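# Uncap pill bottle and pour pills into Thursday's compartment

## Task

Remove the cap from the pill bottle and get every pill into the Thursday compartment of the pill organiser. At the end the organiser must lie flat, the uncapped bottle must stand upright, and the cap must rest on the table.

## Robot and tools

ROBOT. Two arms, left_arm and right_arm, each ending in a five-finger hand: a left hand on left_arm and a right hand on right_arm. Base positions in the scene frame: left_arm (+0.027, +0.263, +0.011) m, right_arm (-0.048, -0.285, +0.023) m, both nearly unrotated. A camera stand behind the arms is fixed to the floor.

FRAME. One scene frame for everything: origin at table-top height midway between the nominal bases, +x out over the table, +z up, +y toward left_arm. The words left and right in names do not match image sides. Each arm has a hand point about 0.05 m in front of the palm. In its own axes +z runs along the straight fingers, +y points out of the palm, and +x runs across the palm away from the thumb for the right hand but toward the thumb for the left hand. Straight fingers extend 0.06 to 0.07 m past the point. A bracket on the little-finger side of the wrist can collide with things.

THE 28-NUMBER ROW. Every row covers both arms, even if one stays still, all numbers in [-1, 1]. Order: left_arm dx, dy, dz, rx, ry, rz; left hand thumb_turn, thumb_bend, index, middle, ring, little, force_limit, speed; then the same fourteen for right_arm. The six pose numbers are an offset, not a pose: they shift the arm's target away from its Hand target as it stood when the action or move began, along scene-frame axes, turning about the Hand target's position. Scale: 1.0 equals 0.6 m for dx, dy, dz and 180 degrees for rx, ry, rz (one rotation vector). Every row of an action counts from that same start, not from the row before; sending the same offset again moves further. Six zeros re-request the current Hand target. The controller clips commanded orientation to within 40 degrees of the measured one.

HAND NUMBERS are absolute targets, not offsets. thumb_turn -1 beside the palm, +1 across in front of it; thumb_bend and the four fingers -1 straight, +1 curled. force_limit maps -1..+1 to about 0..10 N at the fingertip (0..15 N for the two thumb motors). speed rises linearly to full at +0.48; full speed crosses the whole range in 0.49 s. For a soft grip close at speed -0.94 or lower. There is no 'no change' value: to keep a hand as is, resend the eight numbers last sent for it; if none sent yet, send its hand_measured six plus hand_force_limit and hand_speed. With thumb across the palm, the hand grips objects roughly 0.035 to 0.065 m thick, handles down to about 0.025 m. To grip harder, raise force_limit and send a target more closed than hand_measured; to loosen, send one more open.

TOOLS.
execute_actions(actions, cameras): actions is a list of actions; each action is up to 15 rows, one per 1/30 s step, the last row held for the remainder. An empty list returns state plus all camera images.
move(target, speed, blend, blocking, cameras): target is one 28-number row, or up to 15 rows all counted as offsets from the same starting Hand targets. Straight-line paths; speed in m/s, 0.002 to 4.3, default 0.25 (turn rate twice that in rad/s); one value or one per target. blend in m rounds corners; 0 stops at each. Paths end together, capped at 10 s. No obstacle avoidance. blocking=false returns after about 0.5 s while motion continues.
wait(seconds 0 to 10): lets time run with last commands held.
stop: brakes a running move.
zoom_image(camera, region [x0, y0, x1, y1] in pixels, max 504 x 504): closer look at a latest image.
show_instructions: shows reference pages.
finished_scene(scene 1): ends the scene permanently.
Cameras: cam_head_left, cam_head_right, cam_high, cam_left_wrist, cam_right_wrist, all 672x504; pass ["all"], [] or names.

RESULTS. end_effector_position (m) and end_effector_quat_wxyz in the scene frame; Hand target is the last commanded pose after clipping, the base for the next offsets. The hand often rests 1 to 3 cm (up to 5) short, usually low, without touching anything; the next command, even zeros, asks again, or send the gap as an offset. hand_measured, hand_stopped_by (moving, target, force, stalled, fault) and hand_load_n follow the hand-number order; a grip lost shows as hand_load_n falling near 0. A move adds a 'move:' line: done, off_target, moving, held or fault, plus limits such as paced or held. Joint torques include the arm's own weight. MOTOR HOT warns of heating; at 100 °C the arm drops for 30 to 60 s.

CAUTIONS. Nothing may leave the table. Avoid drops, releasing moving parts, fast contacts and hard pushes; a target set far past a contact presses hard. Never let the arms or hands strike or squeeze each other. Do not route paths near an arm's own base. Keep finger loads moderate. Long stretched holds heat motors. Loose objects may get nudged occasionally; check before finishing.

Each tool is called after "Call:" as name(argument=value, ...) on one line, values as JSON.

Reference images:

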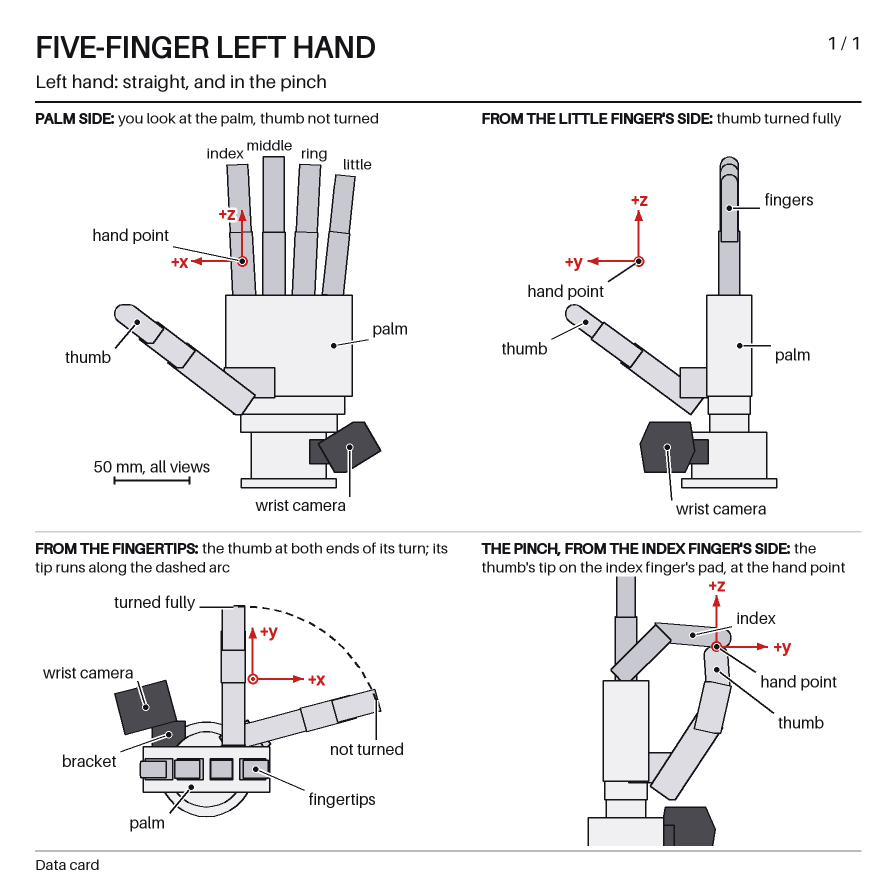

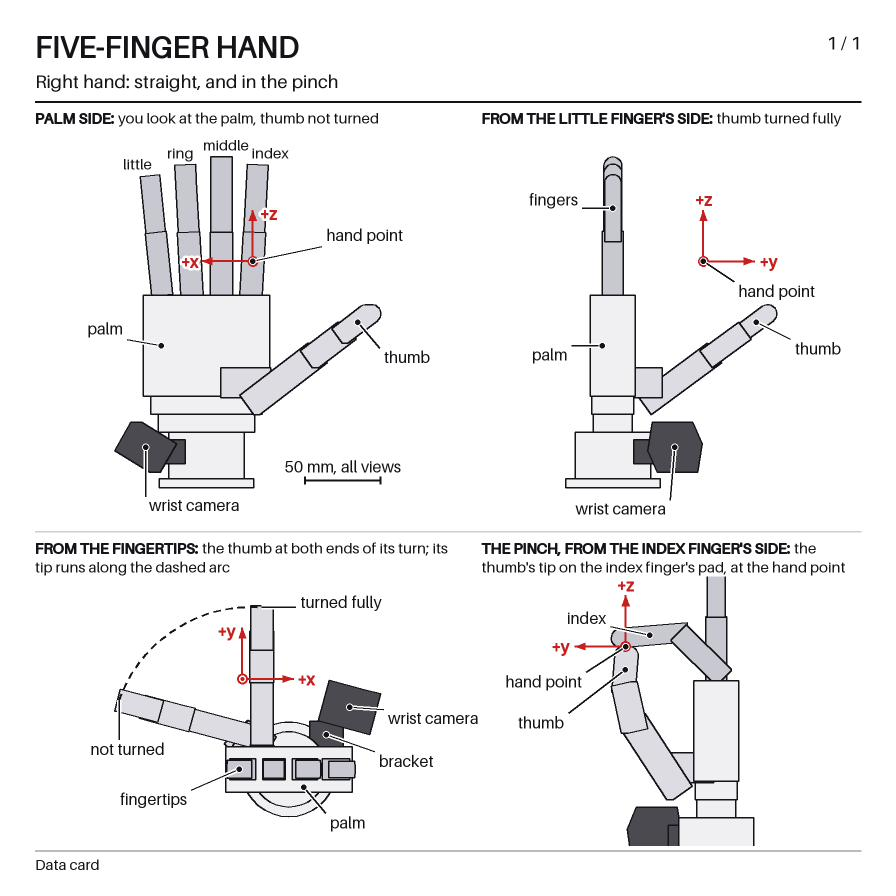

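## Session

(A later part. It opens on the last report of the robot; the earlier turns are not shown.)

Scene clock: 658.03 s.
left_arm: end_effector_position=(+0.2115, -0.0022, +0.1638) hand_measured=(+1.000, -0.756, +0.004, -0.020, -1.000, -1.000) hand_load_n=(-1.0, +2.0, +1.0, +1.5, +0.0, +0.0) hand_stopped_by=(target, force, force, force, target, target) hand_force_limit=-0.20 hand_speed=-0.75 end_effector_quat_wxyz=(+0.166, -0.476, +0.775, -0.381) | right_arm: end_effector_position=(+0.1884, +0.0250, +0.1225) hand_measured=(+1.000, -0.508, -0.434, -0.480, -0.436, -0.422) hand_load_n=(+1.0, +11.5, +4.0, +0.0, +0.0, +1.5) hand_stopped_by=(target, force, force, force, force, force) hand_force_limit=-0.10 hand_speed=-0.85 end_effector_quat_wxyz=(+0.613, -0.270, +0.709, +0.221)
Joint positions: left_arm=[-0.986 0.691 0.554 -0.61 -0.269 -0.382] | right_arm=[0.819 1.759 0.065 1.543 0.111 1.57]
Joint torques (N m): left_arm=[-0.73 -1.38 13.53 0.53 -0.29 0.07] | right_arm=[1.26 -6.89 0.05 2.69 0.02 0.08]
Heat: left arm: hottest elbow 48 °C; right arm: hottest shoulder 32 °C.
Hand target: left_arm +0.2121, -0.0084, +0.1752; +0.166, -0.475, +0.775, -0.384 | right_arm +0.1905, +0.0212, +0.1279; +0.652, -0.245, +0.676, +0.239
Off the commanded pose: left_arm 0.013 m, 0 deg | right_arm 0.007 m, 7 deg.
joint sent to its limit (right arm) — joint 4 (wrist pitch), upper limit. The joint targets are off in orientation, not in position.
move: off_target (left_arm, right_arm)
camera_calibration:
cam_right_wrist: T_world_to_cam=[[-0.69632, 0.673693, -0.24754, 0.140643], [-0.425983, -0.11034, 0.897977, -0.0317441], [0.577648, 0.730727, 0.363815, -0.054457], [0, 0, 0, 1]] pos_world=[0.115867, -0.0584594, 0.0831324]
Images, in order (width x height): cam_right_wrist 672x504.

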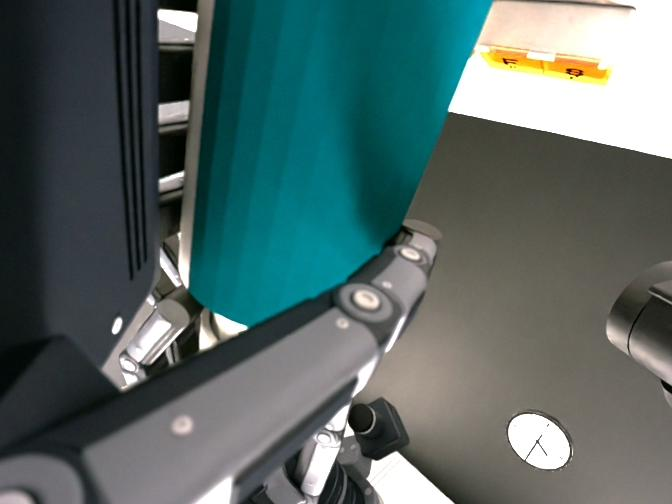

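Call:
execute_actions(actions=[[[0,0,0.01,0,0,0, 1,-1,-0.5,-0.5,-1,-1,-0.5,0, 0,0,0,0,0,0, 1,-0.503,-0.2,-0.2,-0.3,-0.3,-0.1,-0.85]],[[0,0,0.0,0,0,0, 1,-1,-0.5,-0.5,-1,-1,-0.5,0, 0,0,0,0,0,0, 1,-0.503,-0.2,-0.2,-0.3,-0.3,-0.1,-0.85]]], cameras=[])

Call:
move(target=[[0.0043,0.0047,0.01, -0.0086,-0.0074,-0.0994, 1,-1,-0.5,-0.5,-1,-1,-0.5,0, 0,0,0,0,0,0, 1,-0.503,-0.2,-0.2,-0.3,-0.3,-0.1,-0.85],[0.0043,0.0047,-0.0153, -0.0086,-0.0074,-0.0994, 1,-1,-0.5,-0.5,-1,-1,-0.5,0, 0,0,0,0,0,0, 1,-0.503,-0.2,-0.2,-0.3,-0.3,-0.1,-0.85],[-0.0035,-0.0078,0.033, -0.0071,-0.0062,-0.0828, 1,-1,-0.5,-0.5,-1,-1,-0.5,0, 0,0,0,0,0,0, 1,-0.503,-0.2,-0.2,-0.3,-0.3,-0.1,-0.85]], speed=0.15, cameras=["cam_left_wrist"])

Scene clock: 674.17 s.
left_arm: end_effector_position=(+0.2088, +0.0027, +0.1592) hand_measured=(+1.000, -1.000, -0.500, -0.500, -1.000, -1.000) hand_load_n=(+0.0, +0.0, +0.0, +0.0, +0.0, +0.0) hand_stopped_by=(target, target, target, target, target, target) hand_force_limit=-0.50 hand_speed=0.00 end_effector_quat_wxyz=(+0.166, -0.478, +0.780, -0.369) | right_arm: end_effector_position=(+0.1882, +0.0252, +0.1225) hand_measured=(+1.000, -0.508, -0.434, -0.480, -0.436, -0.422) hand_load_n=(+1.0, +11.5, +3.5, +0.0, +0.0, +1.5) hand_stopped_by=(target, force, force, force, force, force) hand_force_limit=-0.10 hand_speed=-0.85 end_effector_quat_wxyz=(+0.613, -0.270, +0.708, +0.222)
Joint positions: left_arm=[-0.986 0.693 0.554 -0.635 -0.272 -0.383] | right_arm=[0.819 1.759 0.065 1.543 0.109 1.57]
Joint torques (N m): left_arm=[-0.67 -1.73 14.76 0.77 -0.17 0.08] | right_arm=[1.2 -6.89 0.05 2.69 0.05 0.08]
Heat: left arm: hottest elbow 48 °C; right arm: hottest shoulder 32 °C.
Hand target: left_arm +0.2121, -0.0085, +0.1812; +0.166, -0.475, +0.775, -0.384 | right_arm +0.1904, +0.0212, +0.1279; +0.652, -0.246, +0.676, +0.239
Off the commanded pose: left_arm 0.025 m, 2 deg | right_arm 0.007 m, 7 deg.
joint sent to its limit (right arm) — joint 4 (wrist pitch), upper limit. The joint targets are off in orientation, not in position.
No camera images: "cameras" was empty.

Scene clock: 677.37 s.
left_arm: end_effector_position=(+0.2041, +0.0006, +0.1672) hand_measured=(+1.000, -1.000, -0.500, -0.500, -1.000, -1.000) hand_load_n=(+0.0, +0.0, +0.0, +0.0, +0.0, +0.0) hand_stopped_by=(target, target, target, target, target, target) hand_force_limit=-0.50 hand_speed=0.00 end_effector_quat_wxyz=(+0.112, -0.375, +0.833, -0.390) | right_arm: end_effector_position=(+0.1882, +0.0252, +0.1225) hand_measured=(+1.000, -0.508, -0.434, -0.480, -0.436, -0.422) hand_load_n=(+1.0, +11.5, +3.5, +0.0, +0.0, +2.0) hand_stopped_by=(target, force, force, force, force, force) hand_force_limit=-0.10 hand_speed=-0.85 end_effector_quat_wxyz=(+0.613, -0.270, +0.708, +0.222)
Joint positions: left_arm=[-0.859 0.694 0.568 -0.61 0.02 -0.126] | right_arm=[0.819 1.759 0.065 1.543 0.109 1.57]
Joint torques (N m): left_arm=[-0.97 -2.55 16.27 0.81 0.01 0.07] | right_arm=[1.2 -6.89 0.05 2.69 0.05 0.08]
Heat: left arm: hottest elbow 48 °C; right arm: hottest shoulder 32 °C.
Hand target: left_arm +0.2101, -0.0131, +0.2010; +0.117, -0.368, +0.824, -0.415 | right_arm +0.1904, +0.0212, +0.1279; +0.652, -0.246, +0.676, +0.239
Off the commanded pose: left_arm 0.037 m, 3 deg | right_arm 0.007 m, 7 deg.
joint sent to its limit (right arm) — joint 4 (wrist pitch), upper limit. The joint targets are off in orientation, not in position.
move: off_target (left_arm, right_arm)
camera_calibration:
cam_left_wrist: T_world_to_cam=[[0.280007, -0.621272, 0.731859, -0.173786], [-0.957817, -0.129434, 0.256582, 0.146475], [-0.06468, -0.772831, -0.631307, 0.232857], [0, 0, 0, 1]] pos_world=[0.204019, 0.0909493, 0.236608]
Images, in order (width x height): cam_left_wrist 672x504.

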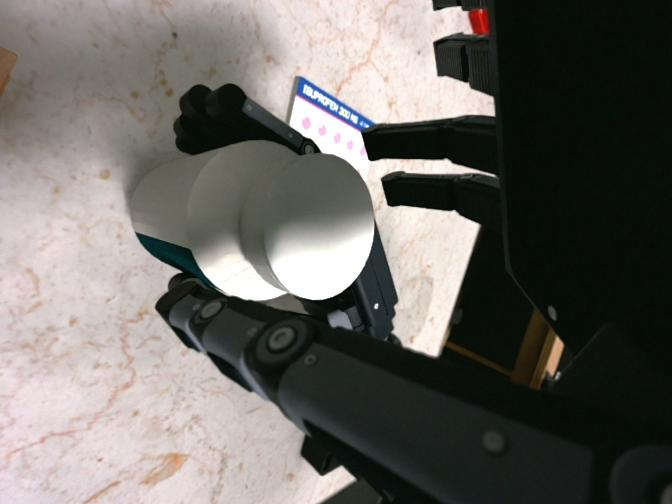

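Call:
move(target=[0.005,-0.013,0.004, 0,0,0, 1,-1,-0.5,-0.5,-1,-1,-0.5,0, 0,0,0,0,0,0, 1,-0.503,-0.2,-0.2,-0.3,-0.3,-0.1,-0.85], speed=0.15, cameras=[])

Scene clock: 684.23 s.
left_arm: end_effector_position=(+0.2055, -0.0045, +0.1717) hand_measured=(+1.000, -1.000, -0.500, -0.500, -1.000, -1.000) hand_load_n=(+0.0, -0.5, +0.0, +0.0, +0.0, +0.0) hand_stopped_by=(target, target, target, target, target, target) hand_force_limit=-0.50 hand_speed=0.00 end_effector_quat_wxyz=(+0.113, -0.375, +0.833, -0.391) | right_arm: end_effector_position=(+0.1882, +0.0252, +0.1225) hand_measured=(+1.000, -0.508, -0.434, -0.480, -0.436, -0.422) hand_load_n=(+1.0, +11.5, +3.5, +0.0, +0.0, +1.5) hand_stopped_by=(target, force, force, force, force, force) hand_force_limit=-0.10 hand_speed=-0.85 end_effector_quat_wxyz=(+0.613, -0.270, +0.708, +0.222)
Joint positions: left_arm=[-0.872 0.708 0.585 -0.61 0.01 -0.134] | right_arm=[0.819 1.759 0.065 1.543 0.109 1.57]
Joint torques (N m): left_arm=[-0.91 -1.96 16.25 1.18 0 0.03] | right_arm=[1.2 -6.89 0.05 2.69 0.05 0.08]
Heat: left arm: hottest elbow 48 °C; right arm: hottest shoulder 32 °C.
Hand target: left_arm +0.2131, -0.0209, +0.2033; +0.117, -0.368, +0.824, -0.415 | right_arm +0.1904, +0.0212, +0.1279; +0.652, -0.246, +0.676, +0.239
Off the commanded pose: left_arm 0.037 m, 3 deg | right_arm 0.007 m, 7 deg.
joint sent to its limit (right arm) — joint 4 (wrist pitch), upper limit. The joint targets are off in orientation, not in position.
move: off_target (left_arm, right_arm)
No camera images: "cameras" was empty.

Call:
execute_actions(actions=[[[0,0,0,0,0,0, 1,-0.2,0.3,0.33,-1,-1,-0.2,-0.75, 0,0,0,0,0,0, 1,-0.503,-0.2,-0.2,-0.3,-0.3,-0.1,-0.85]],[[0,0,0,0,0,0, 1,-0.2,0.3,0.33,-1,-1,-0.2,-0.75, 0,0,0,0,0,0, 1,-0.503,-0.2,-0.2,-0.3,-0.3,-0.1,-0.85]],[[0,0,0,0,0,0, 1,-0.2,0.3,0.33,-1,-1,-0.2,-0.75, 0,0,0,0,0,0, 1,-0.503,-0.2,-0.2,-0.3,-0.3,-0.1,-0.85]]], cameras=[])

Scene clock: 689.97 s.
left_arm: end_effector_position=(+0.2055, -0.0045, +0.1713) hand_measured=(+1.000, -0.758, +0.026, -0.042, -1.000, -1.000) hand_load_n=(-1.0, +9.0, +8.0, +4.5, +0.0, +0.0) hand_stopped_by=(target, force, force, force, target, target) hand_force_limit=-0.20 hand_speed=-0.75 end_effector_quat_wxyz=(+0.113, -0.376, +0.833, -0.390) | right_arm: end_effector_position=(+0.1878, +0.0254, +0.1227) hand_measured=(+1.000, -0.508, -0.434, -0.480, -0.436, -0.422) hand_load_n=(+0.5, +11.5, +3.0, +0.0, +0.0, +1.5) hand_stopped_by=(target, force, force, force, force, force) hand_force_limit=-0.10 hand_speed=-0.85 end_effector_quat_wxyz=(+0.613, -0.271, +0.708, +0.222)
Joint positions: left_arm=[-0.872 0.709 0.585 -0.61 0.008 -0.135] | right_arm=[0.819 1.759 0.065 1.544 0.107 1.568]
Joint torques (N m): left_arm=[-0.91 -1.96 16.23 1.21 0.04 0.06] | right_arm=[1.2 -6.89 0.05 2.63 0.12 0.09]
Heat: left arm: hottest elbow 47 °C; right arm: hottest shoulder 32 °C.
Hand target: left_arm +0.2130, -0.0210, +0.2033; +0.117, -0.368, +0.824, -0.415 | right_arm +0.1904, +0.0212, +0.1279; +0.652, -0.245, +0.676, +0.239
Off the commanded pose: left_arm 0.037 m, 3 deg | right_arm 0.007 m, 7 deg.
joint sent to its limit (right arm) — joint 4 (wrist pitch), upper limit. The joint targets are off in orientation, not in position.
No camera images: "cameras" was empty.

Call:
move(target=[0.0065,0.001,0.0025, 0.0071,0.0062,0.0828, 1,-0.2,0.3,0.33,-1,-1,-0.2,-0.75, 0,0,0,0,0,0, 1,-0.503,-0.2,-0.2,-0.3,-0.3,-0.1,-0.85], speed=0.2, cameras=["cam_right_wrist"])

Scene clock: 694.07 s.
left_arm: end_effector_position=(+0.2093, -0.0063, +0.1722) hand_measured=(+1.000, -0.758, +0.026, -0.042, -1.000, -1.000) hand_load_n=(-3.0, +6.0, +2.0, +6.0, +0.0, +0.0) hand_stopped_by=(target, force, force, force, target, target) hand_force_limit=-0.20 hand_speed=-0.75 end_effector_quat_wxyz=(+0.162, -0.476, +0.785, -0.361) | right_arm: end_effector_position=(+0.1877, +0.0256, +0.1239) hand_measured=(+1.000, -0.508, -0.434, -0.480, -0.436, -0.422) hand_load_n=(+1.0, +11.5, +4.0, +0.0, +0.5, +2.0) hand_stopped_by=(target, force, force, force, force, force) hand_force_limit=-0.10 hand_speed=-0.85 end_effector_quat_wxyz=(+0.615, -0.271, +0.706, +0.223)
Joint positions: left_arm=[-0.999 0.729 0.61 -0.674 -0.272 -0.388] | right_arm=[0.819 1.759 0.065 1.548 0.106 1.568]
Joint torques (N m): left_arm=[-0.44 -2.2 16.51 0.65 -0.48 0.06] | right_arm=[1.14 -6.89 0.06 2.47 0.16 0.09]
Heat: left arm: hottest elbow 47 °C; right arm: hottest shoulder 32 °C.
Hand target: left_arm +0.2169, -0.0204, +0.2049; +0.166, -0.475, +0.775, -0.384 | right_arm +0.1905, +0.0212, +0.1279; +0.652, -0.245, +0.676, +0.239
Off the commanded pose: left_arm 0.036 m, 3 deg | right_arm 0.007 m, 7 deg.
joint sent to its limit (right arm) — joint 4 (wrist pitch), upper limit. The joint targets are off in orientation, not in position.
move: off_target (left_arm, right_arm)
camera_calibration:
cam_right_wrist: T_world_to_cam=[[-0.698187, 0.671484, -0.248281, 0.140673], [-0.429265, -0.115109, 0.895813, -0.0323229], [0.572945, 0.732024, 0.368612, -0.0546631], [0, 0, 0, 1]] pos_world=[0.11566, -0.0581657, 0.0840312]
Images, in order (width x height): cam_right_wrist 672x504.

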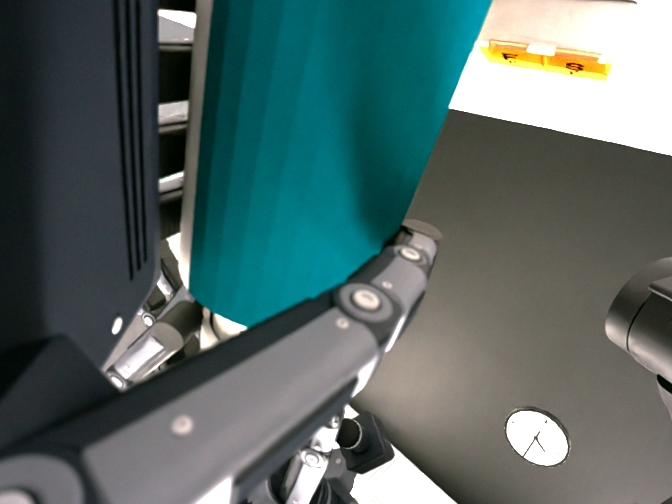

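Call:
move(target=[0.006,0.0085,0.002, 0.0071,0.0062,0.0828, 1,-0.2,0.3,0.33,-1,-1,-0.2,-0.75, 0,0,0,0,0,0, 1,-0.503,-0.2,-0.2,-0.3,-0.3,-0.1,-0.85], speed=0.2, cameras=["cam_right_wrist","cam_left_wrist"])

Scene clock: 699.43 s.
left_arm: end_effector_position=(+0.2147, -0.0015, +0.1742) hand_measured=(+1.000, -0.758, +0.026, -0.042, -1.000, -1.000) hand_load_n=(-3.0, +5.0, +2.5, +6.0, +0.0, +0.0) hand_stopped_by=(target, force, force, force, target, target) hand_force_limit=-0.20 hand_speed=-0.75 end_effector_quat_wxyz=(+0.212, -0.574, +0.722, -0.324) | right_arm: end_effector_position=(+0.1867, +0.0265, +0.1259) hand_measured=(+1.000, -0.508, -0.434, -0.480, -0.436, -0.422) hand_load_n=(+1.0, +11.5, +4.0, +0.0, +0.5, +1.5) hand_stopped_by=(target, force, force, force, force, force) hand_force_limit=-0.10 hand_speed=-0.85 end_effector_quat_wxyz=(+0.616, -0.272, +0.703, +0.227)
Joint positions: left_arm=[-1.098 0.787 0.664 -0.812 -0.515 -0.681] | right_arm=[0.819 1.759 0.066 1.555 0.1 1.568]
Joint torques (N m): left_arm=[-0.5 -2.78 16.23 0.35 -0.67 0.09] | right_arm=[1.08 -7 0.06 2.21 0.4 0.09]
Heat: left arm: hottest elbow 48 °C; right arm: hottest shoulder 32 °C.
Hand target: left_arm +0.2206, -0.0152, +0.2061; +0.212, -0.573, +0.712, -0.346 | right_arm +0.1905, +0.0213, +0.1280; +0.652, -0.245, +0.676, +0.239
Off the commanded pose: left_arm 0.035 m, 3 deg | right_arm 0.007 m, 6 deg.
joint sent to its limit (right arm) — joint 4 (wrist pitch), upper limit. The joint targets are off in orientation, not in position.
move: off_target (left_arm, right_arm)
camera_calibration:
cam_left_wrist: T_world_to_cam=[[0.568246, -0.437924, 0.696648, -0.238727], [-0.763457, -0.59642, 0.247821, 0.113707], [0.306968, -0.672685, -0.67325, 0.163993], [0, 0, 0, 1]] pos_world=[0.172125, 0.0735881, 0.248538]
cam_right_wrist: T_world_to_cam=[[-0.701745, 0.668141, -0.247268, 0.140496], [-0.432193, -0.123332, 0.893308, -0.0333269], [0.566359, 0.733742, 0.375313, -0.0552029], [0, 0, 0, 1]] pos_world=[0.115454, -0.057477, 0.0852298]
Images, in order (width x height): cam_left_wrist 672x504, cam_right_wrist 672x504.

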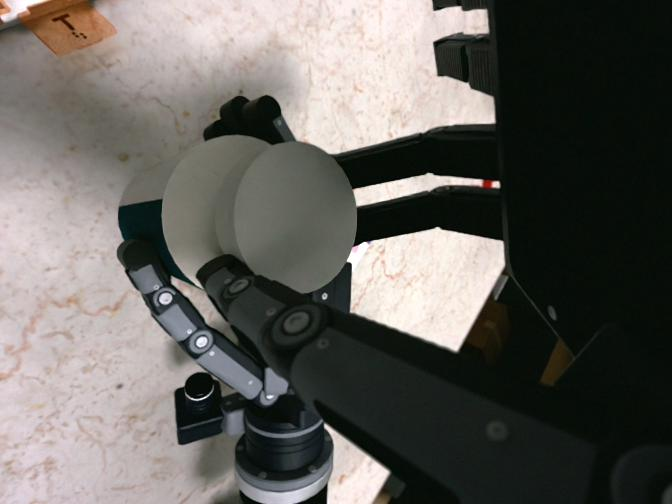

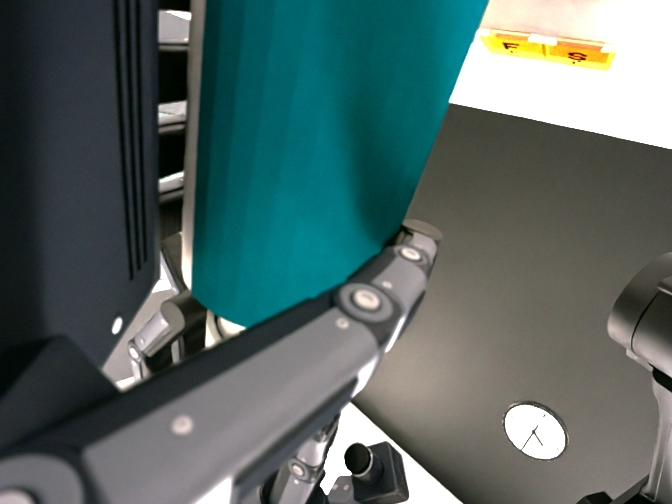

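Call:
move(target=[0.0035,0.0065,-0.001, 0.0071,0.0062,0.0828, 1,-0.2,0.3,0.33,-1,-1,-0.2,-0.75, 0,0,0,0,0,0, 1,-0.503,-0.2,-0.2,-0.3,-0.3,-0.1,-0.85], speed=0.2, cameras=["cam_right_wrist","cam_left_wrist"])

Scene clock: 704.10 s.
left_arm: end_effector_position=(+0.2190, +0.0027, +0.1764) hand_measured=(+1.000, -0.758, +0.026, -0.042, -1.000, -1.000) hand_load_n=(-2.0, +5.5, +2.5, +7.0, +0.0, +0.0) hand_stopped_by=(target, force, force, force, target, target) hand_force_limit=-0.20 hand_speed=-0.75 end_effector_quat_wxyz=(-0.258, +0.664, -0.643, +0.282) | right_arm: end_effector_position=(+0.1859, +0.0272, +0.1284) hand_measured=(+1.000, -0.508, -0.434, -0.480, -0.436, -0.422) hand_load_n=(+1.0, +13.0, +3.5, +0.0, +0.5, +1.5) hand_stopped_by=(target, force, force, force, force, force) hand_force_limit=-0.10 hand_speed=-0.85 end_effector_quat_wxyz=(+0.618, -0.273, +0.700, +0.230)
Joint positions: left_arm=[-1.175 0.892 0.745 -1.022 -0.693 -1.042] | right_arm=[0.819 1.756 0.066 1.559 0.094 1.568]
Joint torques (N m): left_arm=[-0.67 -3.78 15.62 -0.24 -0.74 0.16] | right_arm=[1.03 -6.65 0.08 2.02 0.59 0.09]
Heat: left arm: hottest elbow 48 °C; right arm: hottest shoulder 32 °C.
Hand target: left_arm +0.2226, -0.0114, +0.2056; -0.254, +0.661, -0.638, +0.302 | right_arm +0.1905, +0.0213, +0.1279; +0.652, -0.245, +0.676, +0.239
Off the commanded pose: left_arm 0.033 m, 2 deg | right_arm 0.008 m, 6 deg.
joint sent to its limit (right arm) — joint 4 (wrist pitch), upper limit. The joint targets are off in orientation, not in position.
move: off_target (left_arm, right_arm)
camera_calibration:
cam_left_wrist: T_world_to_cam=[[0.670425, -0.288215, 0.683712, -0.261353], [-0.576095, -0.782912, 0.234868, 0.0806683], [0.467594, -0.551344, -0.690923, 0.134553], [0, 0, 0, 1]] pos_world=[0.158774, 0.0620153, 0.25271]
cam_right_wrist: T_world_to_cam=[[-0.704033, 0.665885, -0.24685, 0.140451], [-0.436141, -0.131091, 0.890279, -0.0344953], [0.560464, 0.734447, 0.382712, -0.0560397], [0, 0, 0, 1]] pos_world=[0.115246, -0.0568882, 0.086828]
Images, in order (width x height): cam_left_wrist 672x504, cam_right_wrist 672x504.

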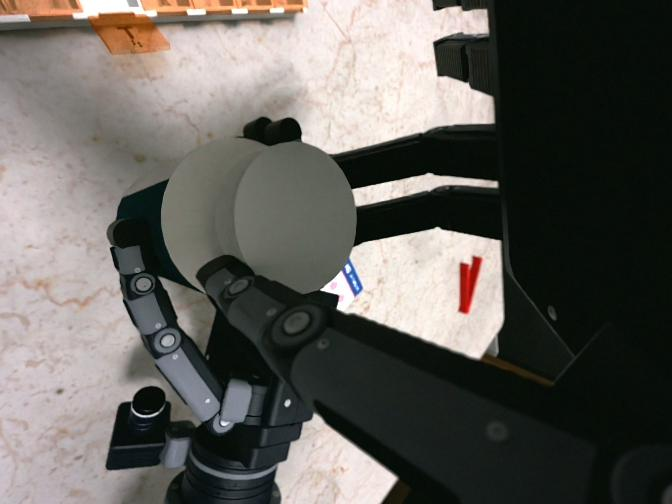

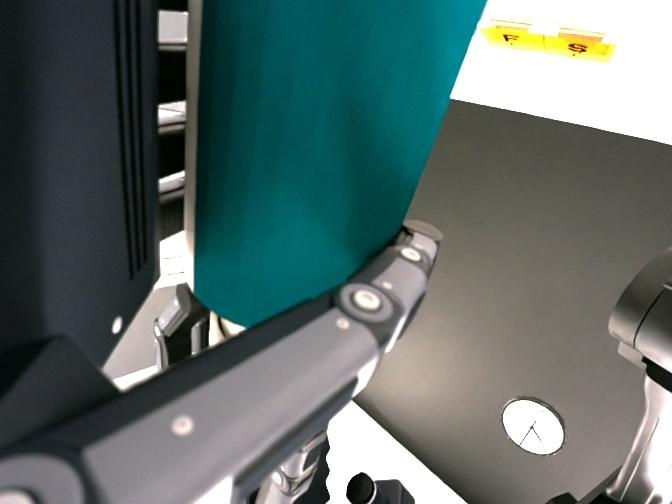

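Call:
move(target=[0.0033,0.0063,-0.003, 0.0071,0.0062,0.0828, 1,-0.2,0.3,0.33,-1,-1,-0.2,-0.75, 0,0,0,0,0,0, 1,-0.503,-0.2,-0.2,-0.3,-0.3,-0.1,-0.85], speed=0.2, cameras=["cam_right_wrist","cam_left_wrist"])

Scene clock: 710.93 s.
left_arm: end_effector_position=(+0.2224, +0.0072, +0.1776) hand_measured=(+1.000, -0.758, +0.026, -0.042, -1.000, -1.000) hand_load_n=(-3.0, +6.0, +1.5, +8.0, +0.0, -0.5) hand_stopped_by=(target, force, force, force, target, target) hand_force_limit=-0.20 hand_speed=-0.75 end_effector_quat_wxyz=(-0.300, +0.739, -0.555, +0.235) | right_arm: end_effector_position=(+0.1854, +0.0276, +0.1306) hand_measured=(+1.000, -0.508, -0.434, -0.480, -0.436, -0.422) hand_load_n=(+1.5, +12.5, +3.5, +0.0, +0.0, +1.5) hand_stopped_by=(target, force, force, force, force, force) hand_force_limit=-0.10 hand_speed=-0.85 end_effector_quat_wxyz=(+0.620, -0.273, +0.698, +0.232)
Joint positions: left_arm=[-1.218 1.027 0.844 -1.282 -0.776 -1.441] | right_arm=[0.819 1.753 0.066 1.564 0.092 1.567]
Joint torques (N m): left_arm=[-0.91 -5.01 14.86 -0.8 -0.73 0.12] | right_arm=[1.03 -6.42 0.09 1.84 0.69 0.09]
Heat: left arm: hottest elbow 49 °C; right arm: hottest shoulder 32 °C.
Hand target: left_arm +0.2246, -0.0075, +0.2037; -0.293, +0.739, -0.552, +0.253 | right_arm +0.1905, +0.0212, +0.1279; +0.652, -0.246, +0.676, +0.239
Off the commanded pose: left_arm 0.030 m, 2 deg | right_arm 0.008 m, 5 deg.
joint sent to its limit (right arm) — joint 4 (wrist pitch), upper limit. The joint targets are off in orientation, not in position.
move: off_target (left_arm, right_arm)
camera_calibration:
cam_left_wrist: T_world_to_cam=[[0.729142, -0.121785, 0.673439, -0.275585], [-0.35063, -0.911551, 0.214787, 0.0402528], [0.587716, -0.392738, -0.707352, 0.111458], [0, 0, 0, 1]] pos_world=[0.149549, 0.0469042, 0.255784]
cam_right_wrist: T_world_to_cam=[[-0.704486, 0.665137, -0.247572, 0.140674], [-0.440634, -0.136455, 0.887255, -0.0351668], [0.556364, 0.734147, 0.389213, -0.0570313], [0, 0, 0, 1]] pos_world=[0.115337, -0.0564966, 0.0882261]
Images, in order (width x height): cam_left_wrist 672x504, cam_right_wrist 672x504.

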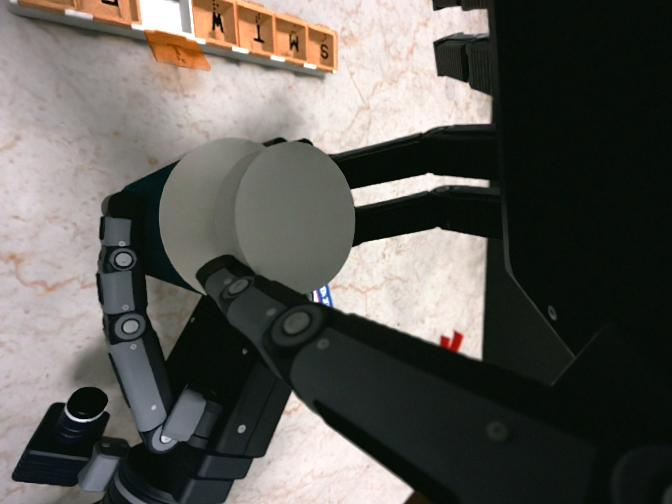

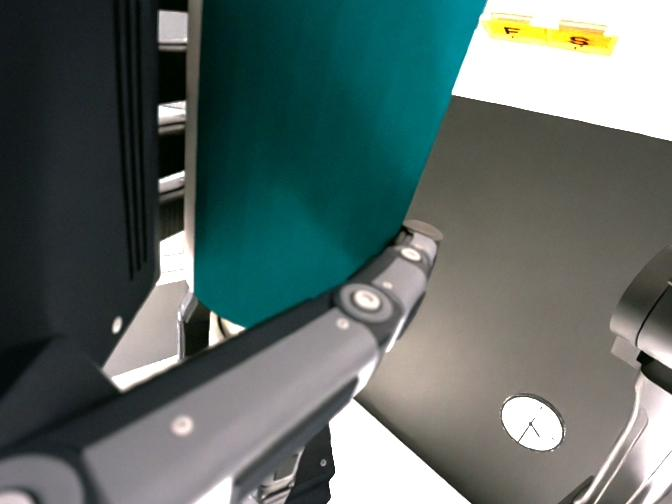

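Call:
execute_actions(actions=[[[0,0,0.0,0,0,0, 1,-1,-0.5,-0.5,-1,-1,-0.5,0, 0,0,0,0,0,0, 1,-0.503,-0.2,-0.2,-0.3,-0.3,-0.1,-0.85]],[[0,0,0.0,0,0,0, 1,-1,-0.5,-0.5,-1,-1,-0.5,0, 0,0,0,0,0,0, 1,-0.503,-0.2,-0.2,-0.3,-0.3,-0.1,-0.85]]], cameras=[])

Call:
move(target=[[-0.0123,-0.0092,0.0188, -0.0143,-0.0124,-0.1656, 1,-1,-0.5,-0.5,-1,-1,-0.5,0, 0,0,0,0,0,0, 1,-0.503,-0.2,-0.2,-0.3,-0.3,-0.1,-0.85],[-0.0218,0.0025,-0.0195, -0.0299,-0.026,-0.3478, 1,-1,-0.5,-0.5,-1,-1,-0.5,0, 0,0,0,0,0,0, 1,-0.503,-0.2,-0.2,-0.3,-0.3,-0.1,-0.85],[-0.0218,0.0025,-0.0528, -0.0299,-0.026,-0.3478, 1,-1,-0.5,-0.5,-1,-1,-0.5,0, 0,0,0,0,0,0, 1,-0.503,-0.2,-0.2,-0.3,-0.3,-0.1,-0.85],[-0.0192,-0.0223,-0.004, -0.0285,-0.0248,-0.3312, 1,-1,-0.5,-0.5,-1,-1,-0.5,0, 0,0,0,0,0,0, 1,-0.503,-0.2,-0.2,-0.3,-0.3,-0.1,-0.85]], speed=0.25, blend=[0.01,0.01,0,0], cameras=["cam_left_wrist","cam_head_left","cam_head_right"])

Scene clock: 739.90 s.
left_arm: end_effector_position=(+0.2220, +0.0097, +0.1796) hand_measured=(+1.000, -1.000, -0.500, -0.500, -1.000, -1.000) hand_load_n=(+0.0, +0.0, -0.5, +0.0, +0.0, +0.0) hand_stopped_by=(target, target, target, target, target, target) hand_force_limit=-0.50 hand_speed=0.00 end_effector_quat_wxyz=(-0.304, +0.738, -0.557, +0.231) | right_arm: end_effector_position=(+0.1875, +0.0246, +0.1296) hand_measured=(+1.000, -0.508, -0.434, -0.480, -0.436, -0.422) hand_load_n=(+1.5, +12.5, +4.5, +0.0, +0.5, +1.0) hand_stopped_by=(target, force, force, force, force, force) hand_force_limit=-0.10 hand_speed=-0.85 end_effector_quat_wxyz=(+0.621, -0.268, +0.701, +0.225)
Joint positions: left_arm=[-1.219 1.027 0.85 -1.299 -0.779 -1.441] | right_arm=[0.819 1.753 0.062 1.564 0.108 1.567]
Joint torques (N m): left_arm=[-0.79 -4.78 14.43 -0.23 -0.59 0.11] | right_arm=[1.2 -6.3 0.35 1.84 0.05 0.11]
Heat: left arm: hottest elbow 48 °C; right arm: hottest shoulder 33 °C.
Hand target: left_arm +0.2246, -0.0076, +0.2038; -0.293, +0.738, -0.552, +0.253 | right_arm +0.1904, +0.0212, +0.1279; +0.652, -0.246, +0.676, +0.239
Off the commanded pose: left_arm 0.030 m, 3 deg | right_arm 0.005 m, 5 deg.
joint sent to its limit (right arm) — joint 4 (wrist pitch), upper limit. The joint targets are off in orientation, not in position.
No camera images: "cameras" was empty.

Scene clock: 743.80 s.
left_arm: end_effector_position=(+0.2069, -0.0065, +0.1715) hand_measured=(+1.000, -1.000, -0.500, -0.500, -1.000, -1.000) hand_load_n=(+0.0, +0.0, +0.0, +0.0, +0.0, +0.0) hand_stopped_by=(target, target, target, target, target, target) hand_force_limit=-0.50 hand_speed=0.00 end_effector_quat_wxyz=(+0.114, -0.374, +0.831, -0.396) | right_arm: end_effector_position=(+0.1875, +0.0246, +0.1296) hand_measured=(+1.000, -0.508, -0.434, -0.480, -0.436, -0.422) hand_load_n=(+1.5, +12.5, +4.5, +0.0, +0.5, +1.5) hand_stopped_by=(target, force, force, force, force, force) hand_force_limit=-0.10 hand_speed=-0.85 end_effector_quat_wxyz=(+0.621, -0.268, +0.701, +0.225)
Joint positions: left_arm=[-0.872 0.71 0.58 -0.592 0.01 -0.134] | right_arm=[0.819 1.753 0.062 1.564 0.108 1.567]
Joint torques (N m): left_arm=[-0.91 -1.9 16.2 0.84 -0.01 0.05] | right_arm=[1.2 -6.3 0.35 1.84 0.05 0.11]
Heat: left arm: hottest elbow 48 °C; right arm: hottest shoulder 33 °C.
Hand target: left_arm +0.2130, -0.0209, +0.2013; +0.117, -0.368, +0.824, -0.415 | right_arm +0.1904, +0.0212, +0.1279; +0.652, -0.246, +0.676, +0.239
Off the commanded pose: left_arm 0.034 m, 3 deg | right_arm 0.005 m, 5 deg.
joint sent to its limit (right arm) — joint 4 (wrist pitch), upper limit. The joint targets are off in orientation, not in position.
move: off_target (left_arm, right_arm)
camera_calibration:
cam_left_wrist: T_world_to_cam=[[0.273428, -0.614357, 0.740137, -0.182278], [-0.960068, -0.126938, 0.249311, 0.148958], [-0.0592145, -0.778751, -0.624533, 0.227924], [0, 0, 0, 1]] pos_world=[0.206346, 0.0844202, 0.24012]
Images, in order (width x height): cam_head_left 672x504, cam_head_right 672x504, cam_left_wrist 672x504.

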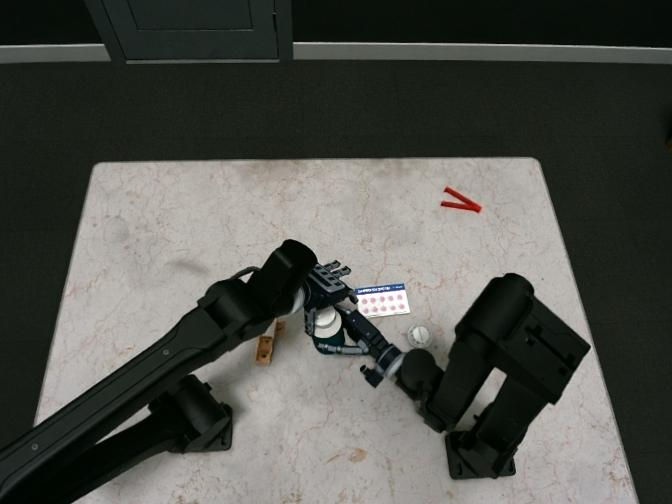

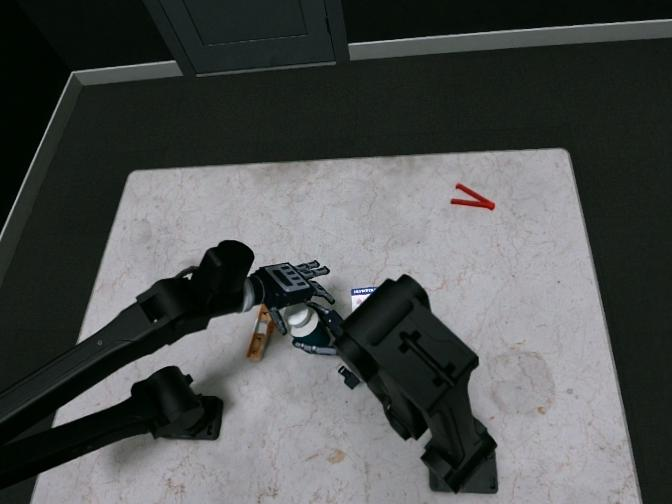

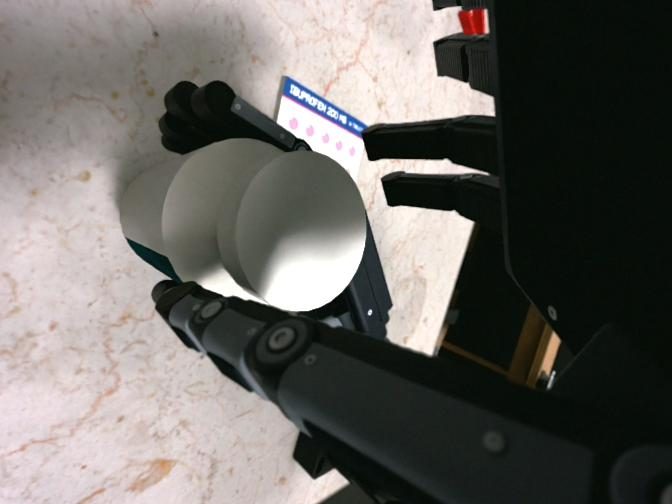

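Call:
move(target=[0,0.01,0.01, 0,0,0, 1,-1,-0.5,-0.5,-1,-1,-0.5,0, 0,0,0,0,0,0, 1,-0.503,-0.2,-0.2,-0.3,-0.3,-0.1,-0.85], speed=0.2, cameras=[])

Scene clock: 749.63 s.
left_arm: end_effector_position=(+0.2040, -0.0042, +0.1719) hand_measured=(+1.000, -1.000, -0.500, -0.500, -1.000, -1.000) hand_load_n=(+0.0, +0.0, +0.0, +0.0, +0.0, +0.0) hand_stopped_by=(target, target, target, target, target, target) hand_force_limit=-0.50 hand_speed=0.00 end_effector_quat_wxyz=(+0.110, -0.375, +0.834, -0.389) | right_arm: end_effector_position=(+0.1875, +0.0246, +0.1296) hand_measured=(+1.000, -0.508, -0.434, -0.480, -0.436, -0.422) hand_load_n=(+1.5, +12.5, +4.5, +0.0, +0.5, +1.5) hand_stopped_by=(target, force, force, force, force, force) hand_force_limit=-0.10 hand_speed=-0.85 end_effector_quat_wxyz=(+0.621, -0.268, +0.701, +0.225)
Joint positions: left_arm=[-0.872 0.709 0.588 -0.618 0.014 -0.135] | right_arm=[0.819 1.753 0.062 1.564 0.108 1.567]
Joint torques (N m): left_arm=[0.56 -3.08 16.29 0.84 0.3 0.15] | right_arm=[1.2 -6.3 0.35 1.84 0.05 0.11]
Heat: left arm: hottest elbow 48 °C; right arm: hottest shoulder 33 °C.
Hand target: left_arm +0.2131, -0.0150, +0.2074; +0.117, -0.368, +0.823, -0.415 | right_arm +0.1904, +0.0212, +0.1279; +0.652, -0.246, +0.676, +0.239
Off the commanded pose: left_arm 0.038 m, 3 deg | right_arm 0.005 m, 5 deg.
joint sent to its limit (right arm) — joint 4 (wrist pitch), upper limit. The joint targets are off in orientation, not in position.
move: off_target (left_arm, right_arm)
No camera images: "cameras" was empty.

Call:
move(target=[0.005,0.003,0.013, 0,0,0, 1,-1,-0.5,-0.5,-1,-1,-0.5,0, 0,0,0,0,0,0, 1,-0.503,-0.2,-0.2,-0.3,-0.3,-0.1,-0.85], speed=0.2, cameras=["cam_left_wrist"])

Scene clock: 753.10 s.
left_arm: end_effector_position=(+0.2033, -0.0057, +0.1813) hand_measured=(+1.000, -1.000, -0.500, -0.500, -1.000, -1.000) hand_load_n=(+0.0, +0.0, +0.0, +0.0, +0.0, -0.5) hand_stopped_by=(target, target, target, target, target, target) hand_force_limit=-0.50 hand_speed=0.00 end_effector_quat_wxyz=(+0.106, -0.372, +0.835, -0.392) | right_arm: end_effector_position=(+0.1875, +0.0246, +0.1296) hand_measured=(+1.000, -0.508, -0.434, -0.480, -0.436, -0.422) hand_load_n=(+1.5, +12.5, +4.5, +0.0, +0.5, +1.5) hand_stopped_by=(target, force, force, force, force, force) hand_force_limit=-0.10 hand_speed=-0.85 end_effector_quat_wxyz=(+0.621, -0.268, +0.701, +0.225)
Joint positions: left_arm=[-0.871 0.706 0.609 -0.639 0.024 -0.131] | right_arm=[0.819 1.753 0.062 1.564 0.108 1.567]
Joint torques (N m): left_arm=[1.85 -2.67 16.27 0.83 0.33 0.21] | right_arm=[1.2 -6.3 0.35 1.84 0.05 0.11]
Heat: left arm: hottest elbow 49 °C; right arm: hottest shoulder 33 °C.
Hand target: left_arm +0.2161, -0.0131, +0.2151; +0.117, -0.368, +0.824, -0.415 | right_arm +0.1904, +0.0212, +0.1279; +0.652, -0.246, +0.676, +0.239
Off the commanded pose: left_arm 0.037 m, 3 deg | right_arm 0.005 m, 5 deg.
joint sent to its limit (right arm) — joint 4 (wrist pitch), upper limit. The joint targets are off in orientation, not in position.
move: off_target (left_arm, right_arm)
camera_calibration:
cam_left_wrist: T_world_to_cam=[[0.277143, -0.62124, 0.732975, -0.187498], [-0.957746, -0.117554, 0.262497, 0.140304], [-0.0769093, -0.774753, -0.627569, 0.238561], [0, 0, 0, 1]] pos_world=[0.204687, 0.0848382, 0.250315]
Images, in order (width x height): cam_left_wrist 672x504.

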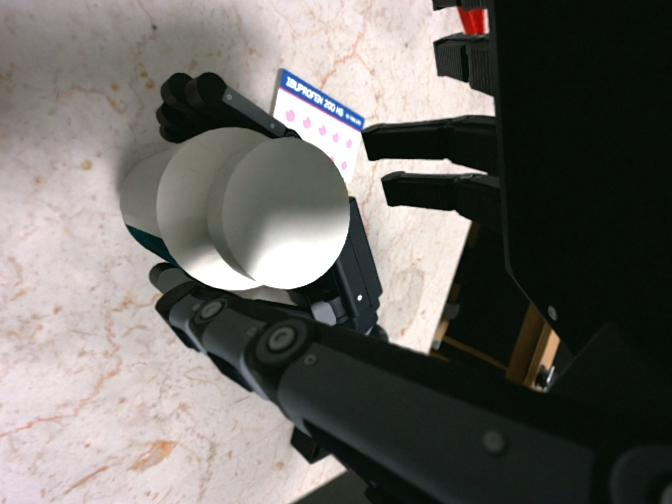

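Call:
move(target=[[-0.0077,0.0185,-0.0585, -0.0014,-0.0012,-0.0166, 1,-1,-0.5,-0.5,-1,-1,-0.5,0, 0,0,0,0,0,0, 1,-0.503,-0.2,-0.2,-0.3,-0.3,-0.1,-0.85],[-0.0067,-0.0052,-0.009, 0,0,0, 1,-1,-0.5,-0.5,-1,-1,-0.5,0, 0,0,0,0,0,0, 1,-0.503,-0.2,-0.2,-0.3,-0.3,-0.1,-0.85]], speed=0.2, cameras=["cam_left_wrist"])

Scene clock: 766.23 s.
left_arm: end_effector_position=(+0.2064, -0.0025, +0.1797) hand_measured=(+1.000, -1.000, -0.500, -0.500, -1.000, -1.000) hand_load_n=(+0.0, +0.0, +0.0, +0.0, -0.5, +0.0) hand_stopped_by=(target, target, target, target, target, target) hand_force_limit=-0.50 hand_speed=0.00 end_effector_quat_wxyz=(+0.114, -0.374, +0.831, -0.396) | right_arm: end_effector_position=(+0.1875, +0.0246, +0.1296) hand_measured=(+1.000, -0.508, -0.434, -0.480, -0.436, -0.422) hand_load_n=(+1.5, +12.5, +4.5, +0.0, +0.5, +1.5) hand_stopped_by=(target, force, force, force, force, force) hand_force_limit=-0.10 hand_speed=-0.85 end_effector_quat_wxyz=(+0.621, -0.268, +0.701, +0.225)
Joint positions: left_arm=[-0.861 0.694 0.596 -0.625 0.018 -0.127] | right_arm=[0.819 1.753 0.062 1.564 0.108 1.567]
Joint torques (N m): left_arm=[-0.91 -1.79 16.24 0.84 0 0.05] | right_arm=[1.2 -6.3 0.35 1.84 0.05 0.11]
Motor temperatures (°C): left_arm=[28 29 50 28 31 30] | right_arm=[29 33 31 32 31 28]
Heat: left arm: hottest elbow 50 °C; right arm: hottest shoulder 33 °C.
Hand target: left_arm +0.2122, -0.0163, +0.2098; +0.117, -0.368, +0.823, -0.415 | right_arm +0.1904, +0.0212, +0.1279; +0.652, -0.246, +0.676, +0.239
Off the commanded pose: left_arm 0.033 m, 3 deg | right_arm 0.005 m, 5 deg.
joint sent to its limit (right arm) — joint 4 (wrist pitch), upper limit. The joint targets are off in orientation, not in position.
move: off_target (left_arm, right_arm)
camera_calibration:
cam_left_wrist: T_world_to_cam=[[0.274074, -0.614213, 0.740017, -0.18578], [-0.959878, -0.12726, 0.249877, 0.146706], [-0.0593033, -0.778811, -0.624449, 0.236205], [0, 0, 0, 1]] pos_world=[0.205745, 0.0885199, 0.24832]
Images, in order (width x height): cam_left_wrist 672x504.

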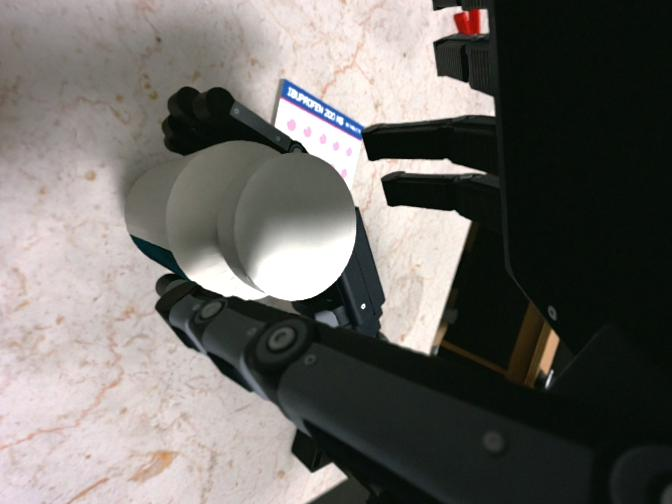

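Call:
execute_actions(actions=[[[0,0,0,0,0,0, 1,-0.2,0.3,0.33,-1,-1,-0.2,-0.75, 0,0,0,0,0,0, 1,-0.503,-0.2,-0.2,-0.3,-0.3,-0.1,-0.85]],[[0,0,0,0,0,0, 1,-0.2,0.3,0.33,-1,-1,-0.2,-0.75, 0,0,0,0,0,0, 1,-0.503,-0.2,-0.2,-0.3,-0.3,-0.1,-0.85]],[[0,0,0,0,0,0, 1,-0.2,0.3,0.33,-1,-1,-0.2,-0.75, 0,0,0,0,0,0, 1,-0.503,-0.2,-0.2,-0.3,-0.3,-0.1,-0.85]]], cameras=[])

Scene clock: 771.97 s.
left_arm: end_effector_position=(+0.2061, -0.0025, +0.1794) hand_measured=(+1.000, -0.760, +0.024, -0.042, -1.000, -1.000) hand_load_n=(-0.5, +9.5, +8.5, +4.0, +0.0, +0.0) hand_stopped_by=(target, force, force, force, target, target) hand_force_limit=-0.20 hand_speed=-0.75 end_effector_quat_wxyz=(+0.113, -0.375, +0.831, -0.395) | right_arm: end_effector_position=(+0.1875, +0.0246, +0.1296) hand_measured=(+1.000, -0.508, -0.434, -0.480, -0.436, -0.422) hand_load_n=(+1.0, +12.5, +4.0, +0.0, +0.5, +1.5) hand_stopped_by=(target, force, force, force, force, force) hand_force_limit=-0.10 hand_speed=-0.85 end_effector_quat_wxyz=(+0.621, -0.268, +0.701, +0.225)
Joint positions: left_arm=[-0.862 0.694 0.596 -0.626 0.018 -0.129] | right_arm=[0.819 1.753 0.062 1.564 0.108 1.567]
Joint torques (N m): left_arm=[-0.97 -1.85 16.23 0.84 0.01 0.06] | right_arm=[1.14 -6.3 0.35 1.84 0.06 0.11]
Heat: left arm: hottest elbow 50 °C; right arm: hottest shoulder 33 °C.
Hand target: left_arm +0.2120, -0.0163, +0.2098; +0.117, -0.368, +0.824, -0.415 | right_arm +0.1904, +0.0212, +0.1279; +0.652, -0.245, +0.676, +0.239
Off the commanded pose: left_arm 0.034 m, 3 deg | right_arm 0.005 m, 5 deg.
joint sent to its limit (right arm) — joint 4 (wrist pitch), upper limit. The joint targets are off in orientation, not in position.
No camera images: "cameras" was empty.

Call:
move(target=[[0.0065,0.003,0.0005, 0.0071,0.0062,0.0828, 1,-0.2,0.3,0.33,-1,-1,-0.2,-0.75, 0,0,0,0,0,0, 1,-0.503,-0.2,-0.2,-0.3,-0.3,-0.1,-0.85],[0.0125,0.0095,-0.002, 0.0143,0.0124,0.1656, 1,-0.2,0.3,0.33,-1,-1,-0.2,-0.75, 0,0,0,0,0,0, 1,-0.503,-0.2,-0.2,-0.3,-0.3,-0.1,-0.85],[0.016,0.016,-0.006, 0.0214,0.0186,0.2484, 1,-0.2,0.3,0.33,-1,-1,-0.2,-0.75, 0,0,0,0,0,0, 1,-0.503,-0.2,-0.2,-0.3,-0.3,-0.1,-0.85],[0.0193,0.0223,-0.012, 0.0285,0.0248,0.3312, 1,-0.2,0.3,0.33,-1,-1,-0.2,-0.75, 0,0,0,0,0,0, 1,-0.503,-0.2,-0.2,-0.3,-0.3,-0.1,-0.85]], speed=0.15, blend=[0.002,0.002,0.002,0], cameras=["cam_left_wrist","cam_right_wrist"])

Scene clock: 782.83 s.
left_arm: end_effector_position=(+0.2219, +0.0099, +0.1778) hand_measured=(+1.000, -0.760, +0.026, -0.042, -1.000, -1.000) hand_load_n=(-3.5, +6.5, +2.5, +8.5, +0.0, +0.0) hand_stopped_by=(target, force, force, force, target, target) hand_force_limit=-0.20 hand_speed=-0.75 end_effector_quat_wxyz=(-0.298, +0.740, -0.554, +0.237) | right_arm: end_effector_position=(+0.1849, +0.0277, +0.1303) hand_measured=(+1.000, -0.510, -0.434, -0.480, -0.436, -0.422) hand_load_n=(+1.5, +14.5, +3.5, +0.0, +0.0, +1.5) hand_stopped_by=(target, force, force, force, force, force) hand_force_limit=-0.10 hand_speed=-0.85 end_effector_quat_wxyz=(+0.620, -0.275, +0.697, +0.232)
Joint positions: left_arm=[-1.216 1.014 0.835 -1.278 -0.776 -1.438] | right_arm=[0.819 1.753 0.065 1.564 0.089 1.564]
Joint torques (N m): left_arm=[-0.67 -4.72 14.68 -0.88 -0.71 0.12] | right_arm=[1.03 -6.42 0.13 1.84 0.77 0.12]
Heat: left arm: hottest elbow 50 °C; right arm: hottest shoulder 33 °C.
Hand target: left_arm +0.2236, -0.0028, +0.2024; -0.293, +0.739, -0.552, +0.253 | right_arm +0.1905, +0.0212, +0.1279; +0.652, -0.245, +0.676, +0.239
Off the commanded pose: left_arm 0.028 m, 2 deg | right_arm 0.009 m, 6 deg.
joint sent to its limit (right arm) — joint 4 (wrist pitch), upper limit. The joint targets are off in orientation, not in position.
move: off_target (left_arm, right_arm)
camera_calibration:
cam_left_wrist: T_world_to_cam=[[0.727342, -0.117444, 0.676152, -0.275138], [-0.351203, -0.910158, 0.219703, 0.0417312], [0.589602, -0.397266, -0.703242, 0.111802], [0, 0, 0, 1]] pos_world=[0.148857, 0.0500836, 0.255491]
cam_right_wrist: T_world_to_cam=[[-0.705935, 0.662631, -0.250152, 0.140794], [-0.441571, -0.135605, 0.886919, -0.0349637], [0.553779, 0.736567, 0.388327, -0.0561282], [0, 0, 0, 1]] pos_world=[0.115035, -0.0566935, 0.0880259]
Images, in order (width x height): cam_left_wrist 672x504, cam_right_wrist 672x504.

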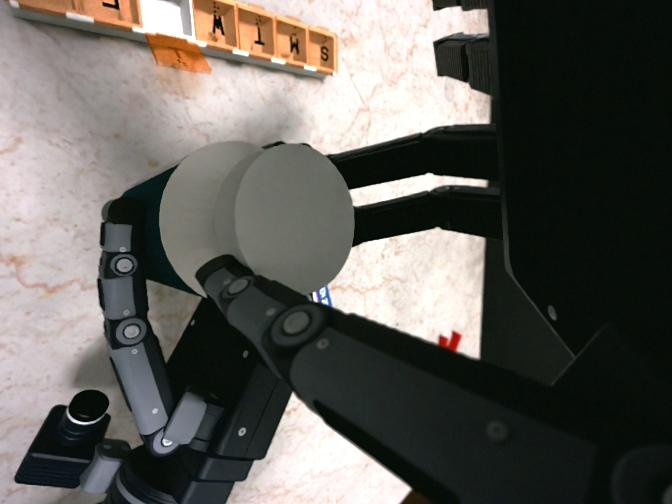

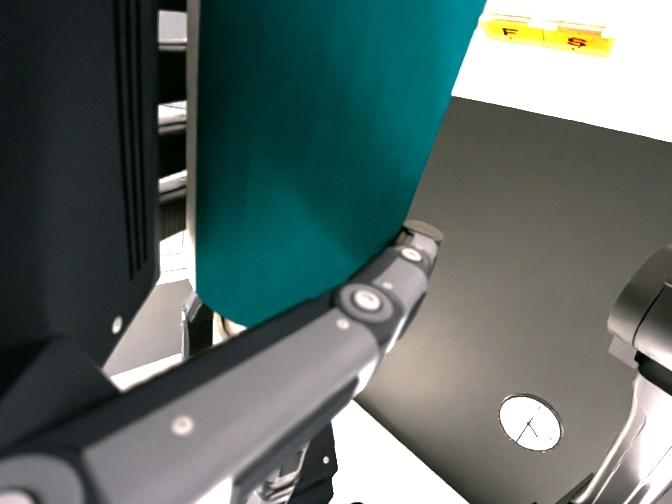

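Call:
move(target=[[0,0,0, 0,0,0, 1,-1,-0.5,-0.5,-1,-1,-0.5,0.2, 0,0,0,0,0,0, 1,-0.503,-0.2,-0.2,-0.3,-0.3,-0.1,-0.85],[-0.0107,-0.0137,0.0243, -0.0143,-0.0124,-0.1656, 1,-1,-0.5,-0.5,-1,-1,-0.5,0.2, 0,0,0,0,0,0, 1,-0.503,-0.2,-0.2,-0.3,-0.3,-0.1,-0.85],[-0.0202,0.0013,-0.004, -0.0299,-0.026,-0.3478, 1,-1,-0.5,-0.5,-1,-1,-0.5,0.2, 0,0,0,0,0,0, 1,-0.503,-0.2,-0.2,-0.3,-0.3,-0.1,-0.85],[-0.0202,0.0013,-0.0373, -0.0299,-0.026,-0.3478, 1,-1,-0.5,-0.5,-1,-1,-0.5,0.2, 0,0,0,0,0,0, 1,-0.503,-0.2,-0.2,-0.3,-0.3,-0.1,-0.85],[-0.0192,-0.0223,0.0122, -0.0285,-0.0248,-0.3312, 1,-1,-0.5,-0.5,-1,-1,-0.5,0.2, 0,0,0,0,0,0, 1,-0.503,-0.2,-0.2,-0.3,-0.3,-0.1,-0.85]], speed=0.3, blend=[0,0.01,0.01,0,0], cameras=["cam_left_wrist"])

Scene clock: 796.13 s.
left_arm: end_effector_position=(+0.2063, -0.0024, +0.1797) hand_measured=(+1.000, -1.000, -0.500, -0.500, -1.000, -1.000) hand_load_n=(+0.0, +0.0, +0.0, +0.0, +0.0, +0.0) hand_stopped_by=(target, target, target, target, target, target) hand_force_limit=-0.50 hand_speed=0.20 end_effector_quat_wxyz=(+0.114, -0.374, +0.831, -0.396) | right_arm: end_effector_position=(+0.1874, +0.0246, +0.1294) hand_measured=(+1.000, -0.510, -0.434, -0.480, -0.436, -0.422) hand_load_n=(+1.5, +13.5, +5.0, +0.0, +0.0, +1.0) hand_stopped_by=(target, force, force, force, force, force) hand_force_limit=-0.10 hand_speed=-0.85 end_effector_quat_wxyz=(+0.622, -0.269, +0.701, +0.224)
Joint positions: left_arm=[-0.861 0.693 0.596 -0.625 0.018 -0.127] | right_arm=[0.818 1.753 0.062 1.564 0.108 1.564]
Joint torques (N m): left_arm=[-0.91 -1.73 16.27 0.84 0 0.07] | right_arm=[1.2 -6.3 0.36 1.84 0.05 0.13]
Heat: left arm: hottest elbow 51 °C; right arm: hottest shoulder 33 °C.
Hand target: left_arm +0.2121, -0.0162, +0.2098; +0.117, -0.368, +0.824, -0.415 | right_arm +0.1904, +0.0213, +0.1279; +0.652, -0.246, +0.676, +0.239
Off the commanded pose: left_arm 0.034 m, 3 deg | right_arm 0.005 m, 6 deg.
joint sent to its limit (right arm) — joint 4 (wrist pitch), upper limit. The joint targets are off in orientation, not in position.
move: off_target (left_arm, right_arm)
camera_calibration:
cam_left_wrist: T_world_to_cam=[[0.273562, -0.614174, 0.74024, -0.185645], [-0.96003, -0.126969, 0.249441, 0.146737], [-0.0592129, -0.77889, -0.624359, 0.236243], [0, 0, 0, 1]] pos_world=[0.205646, 0.0886195, 0.24832]
Images, in order (width x height): cam_left_wrist 672x504.

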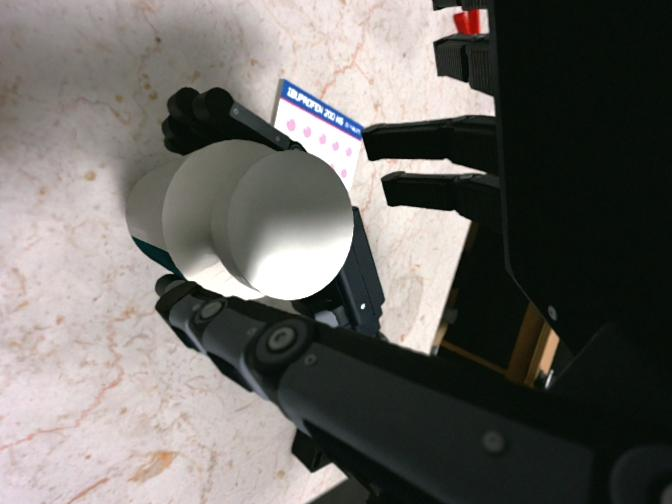

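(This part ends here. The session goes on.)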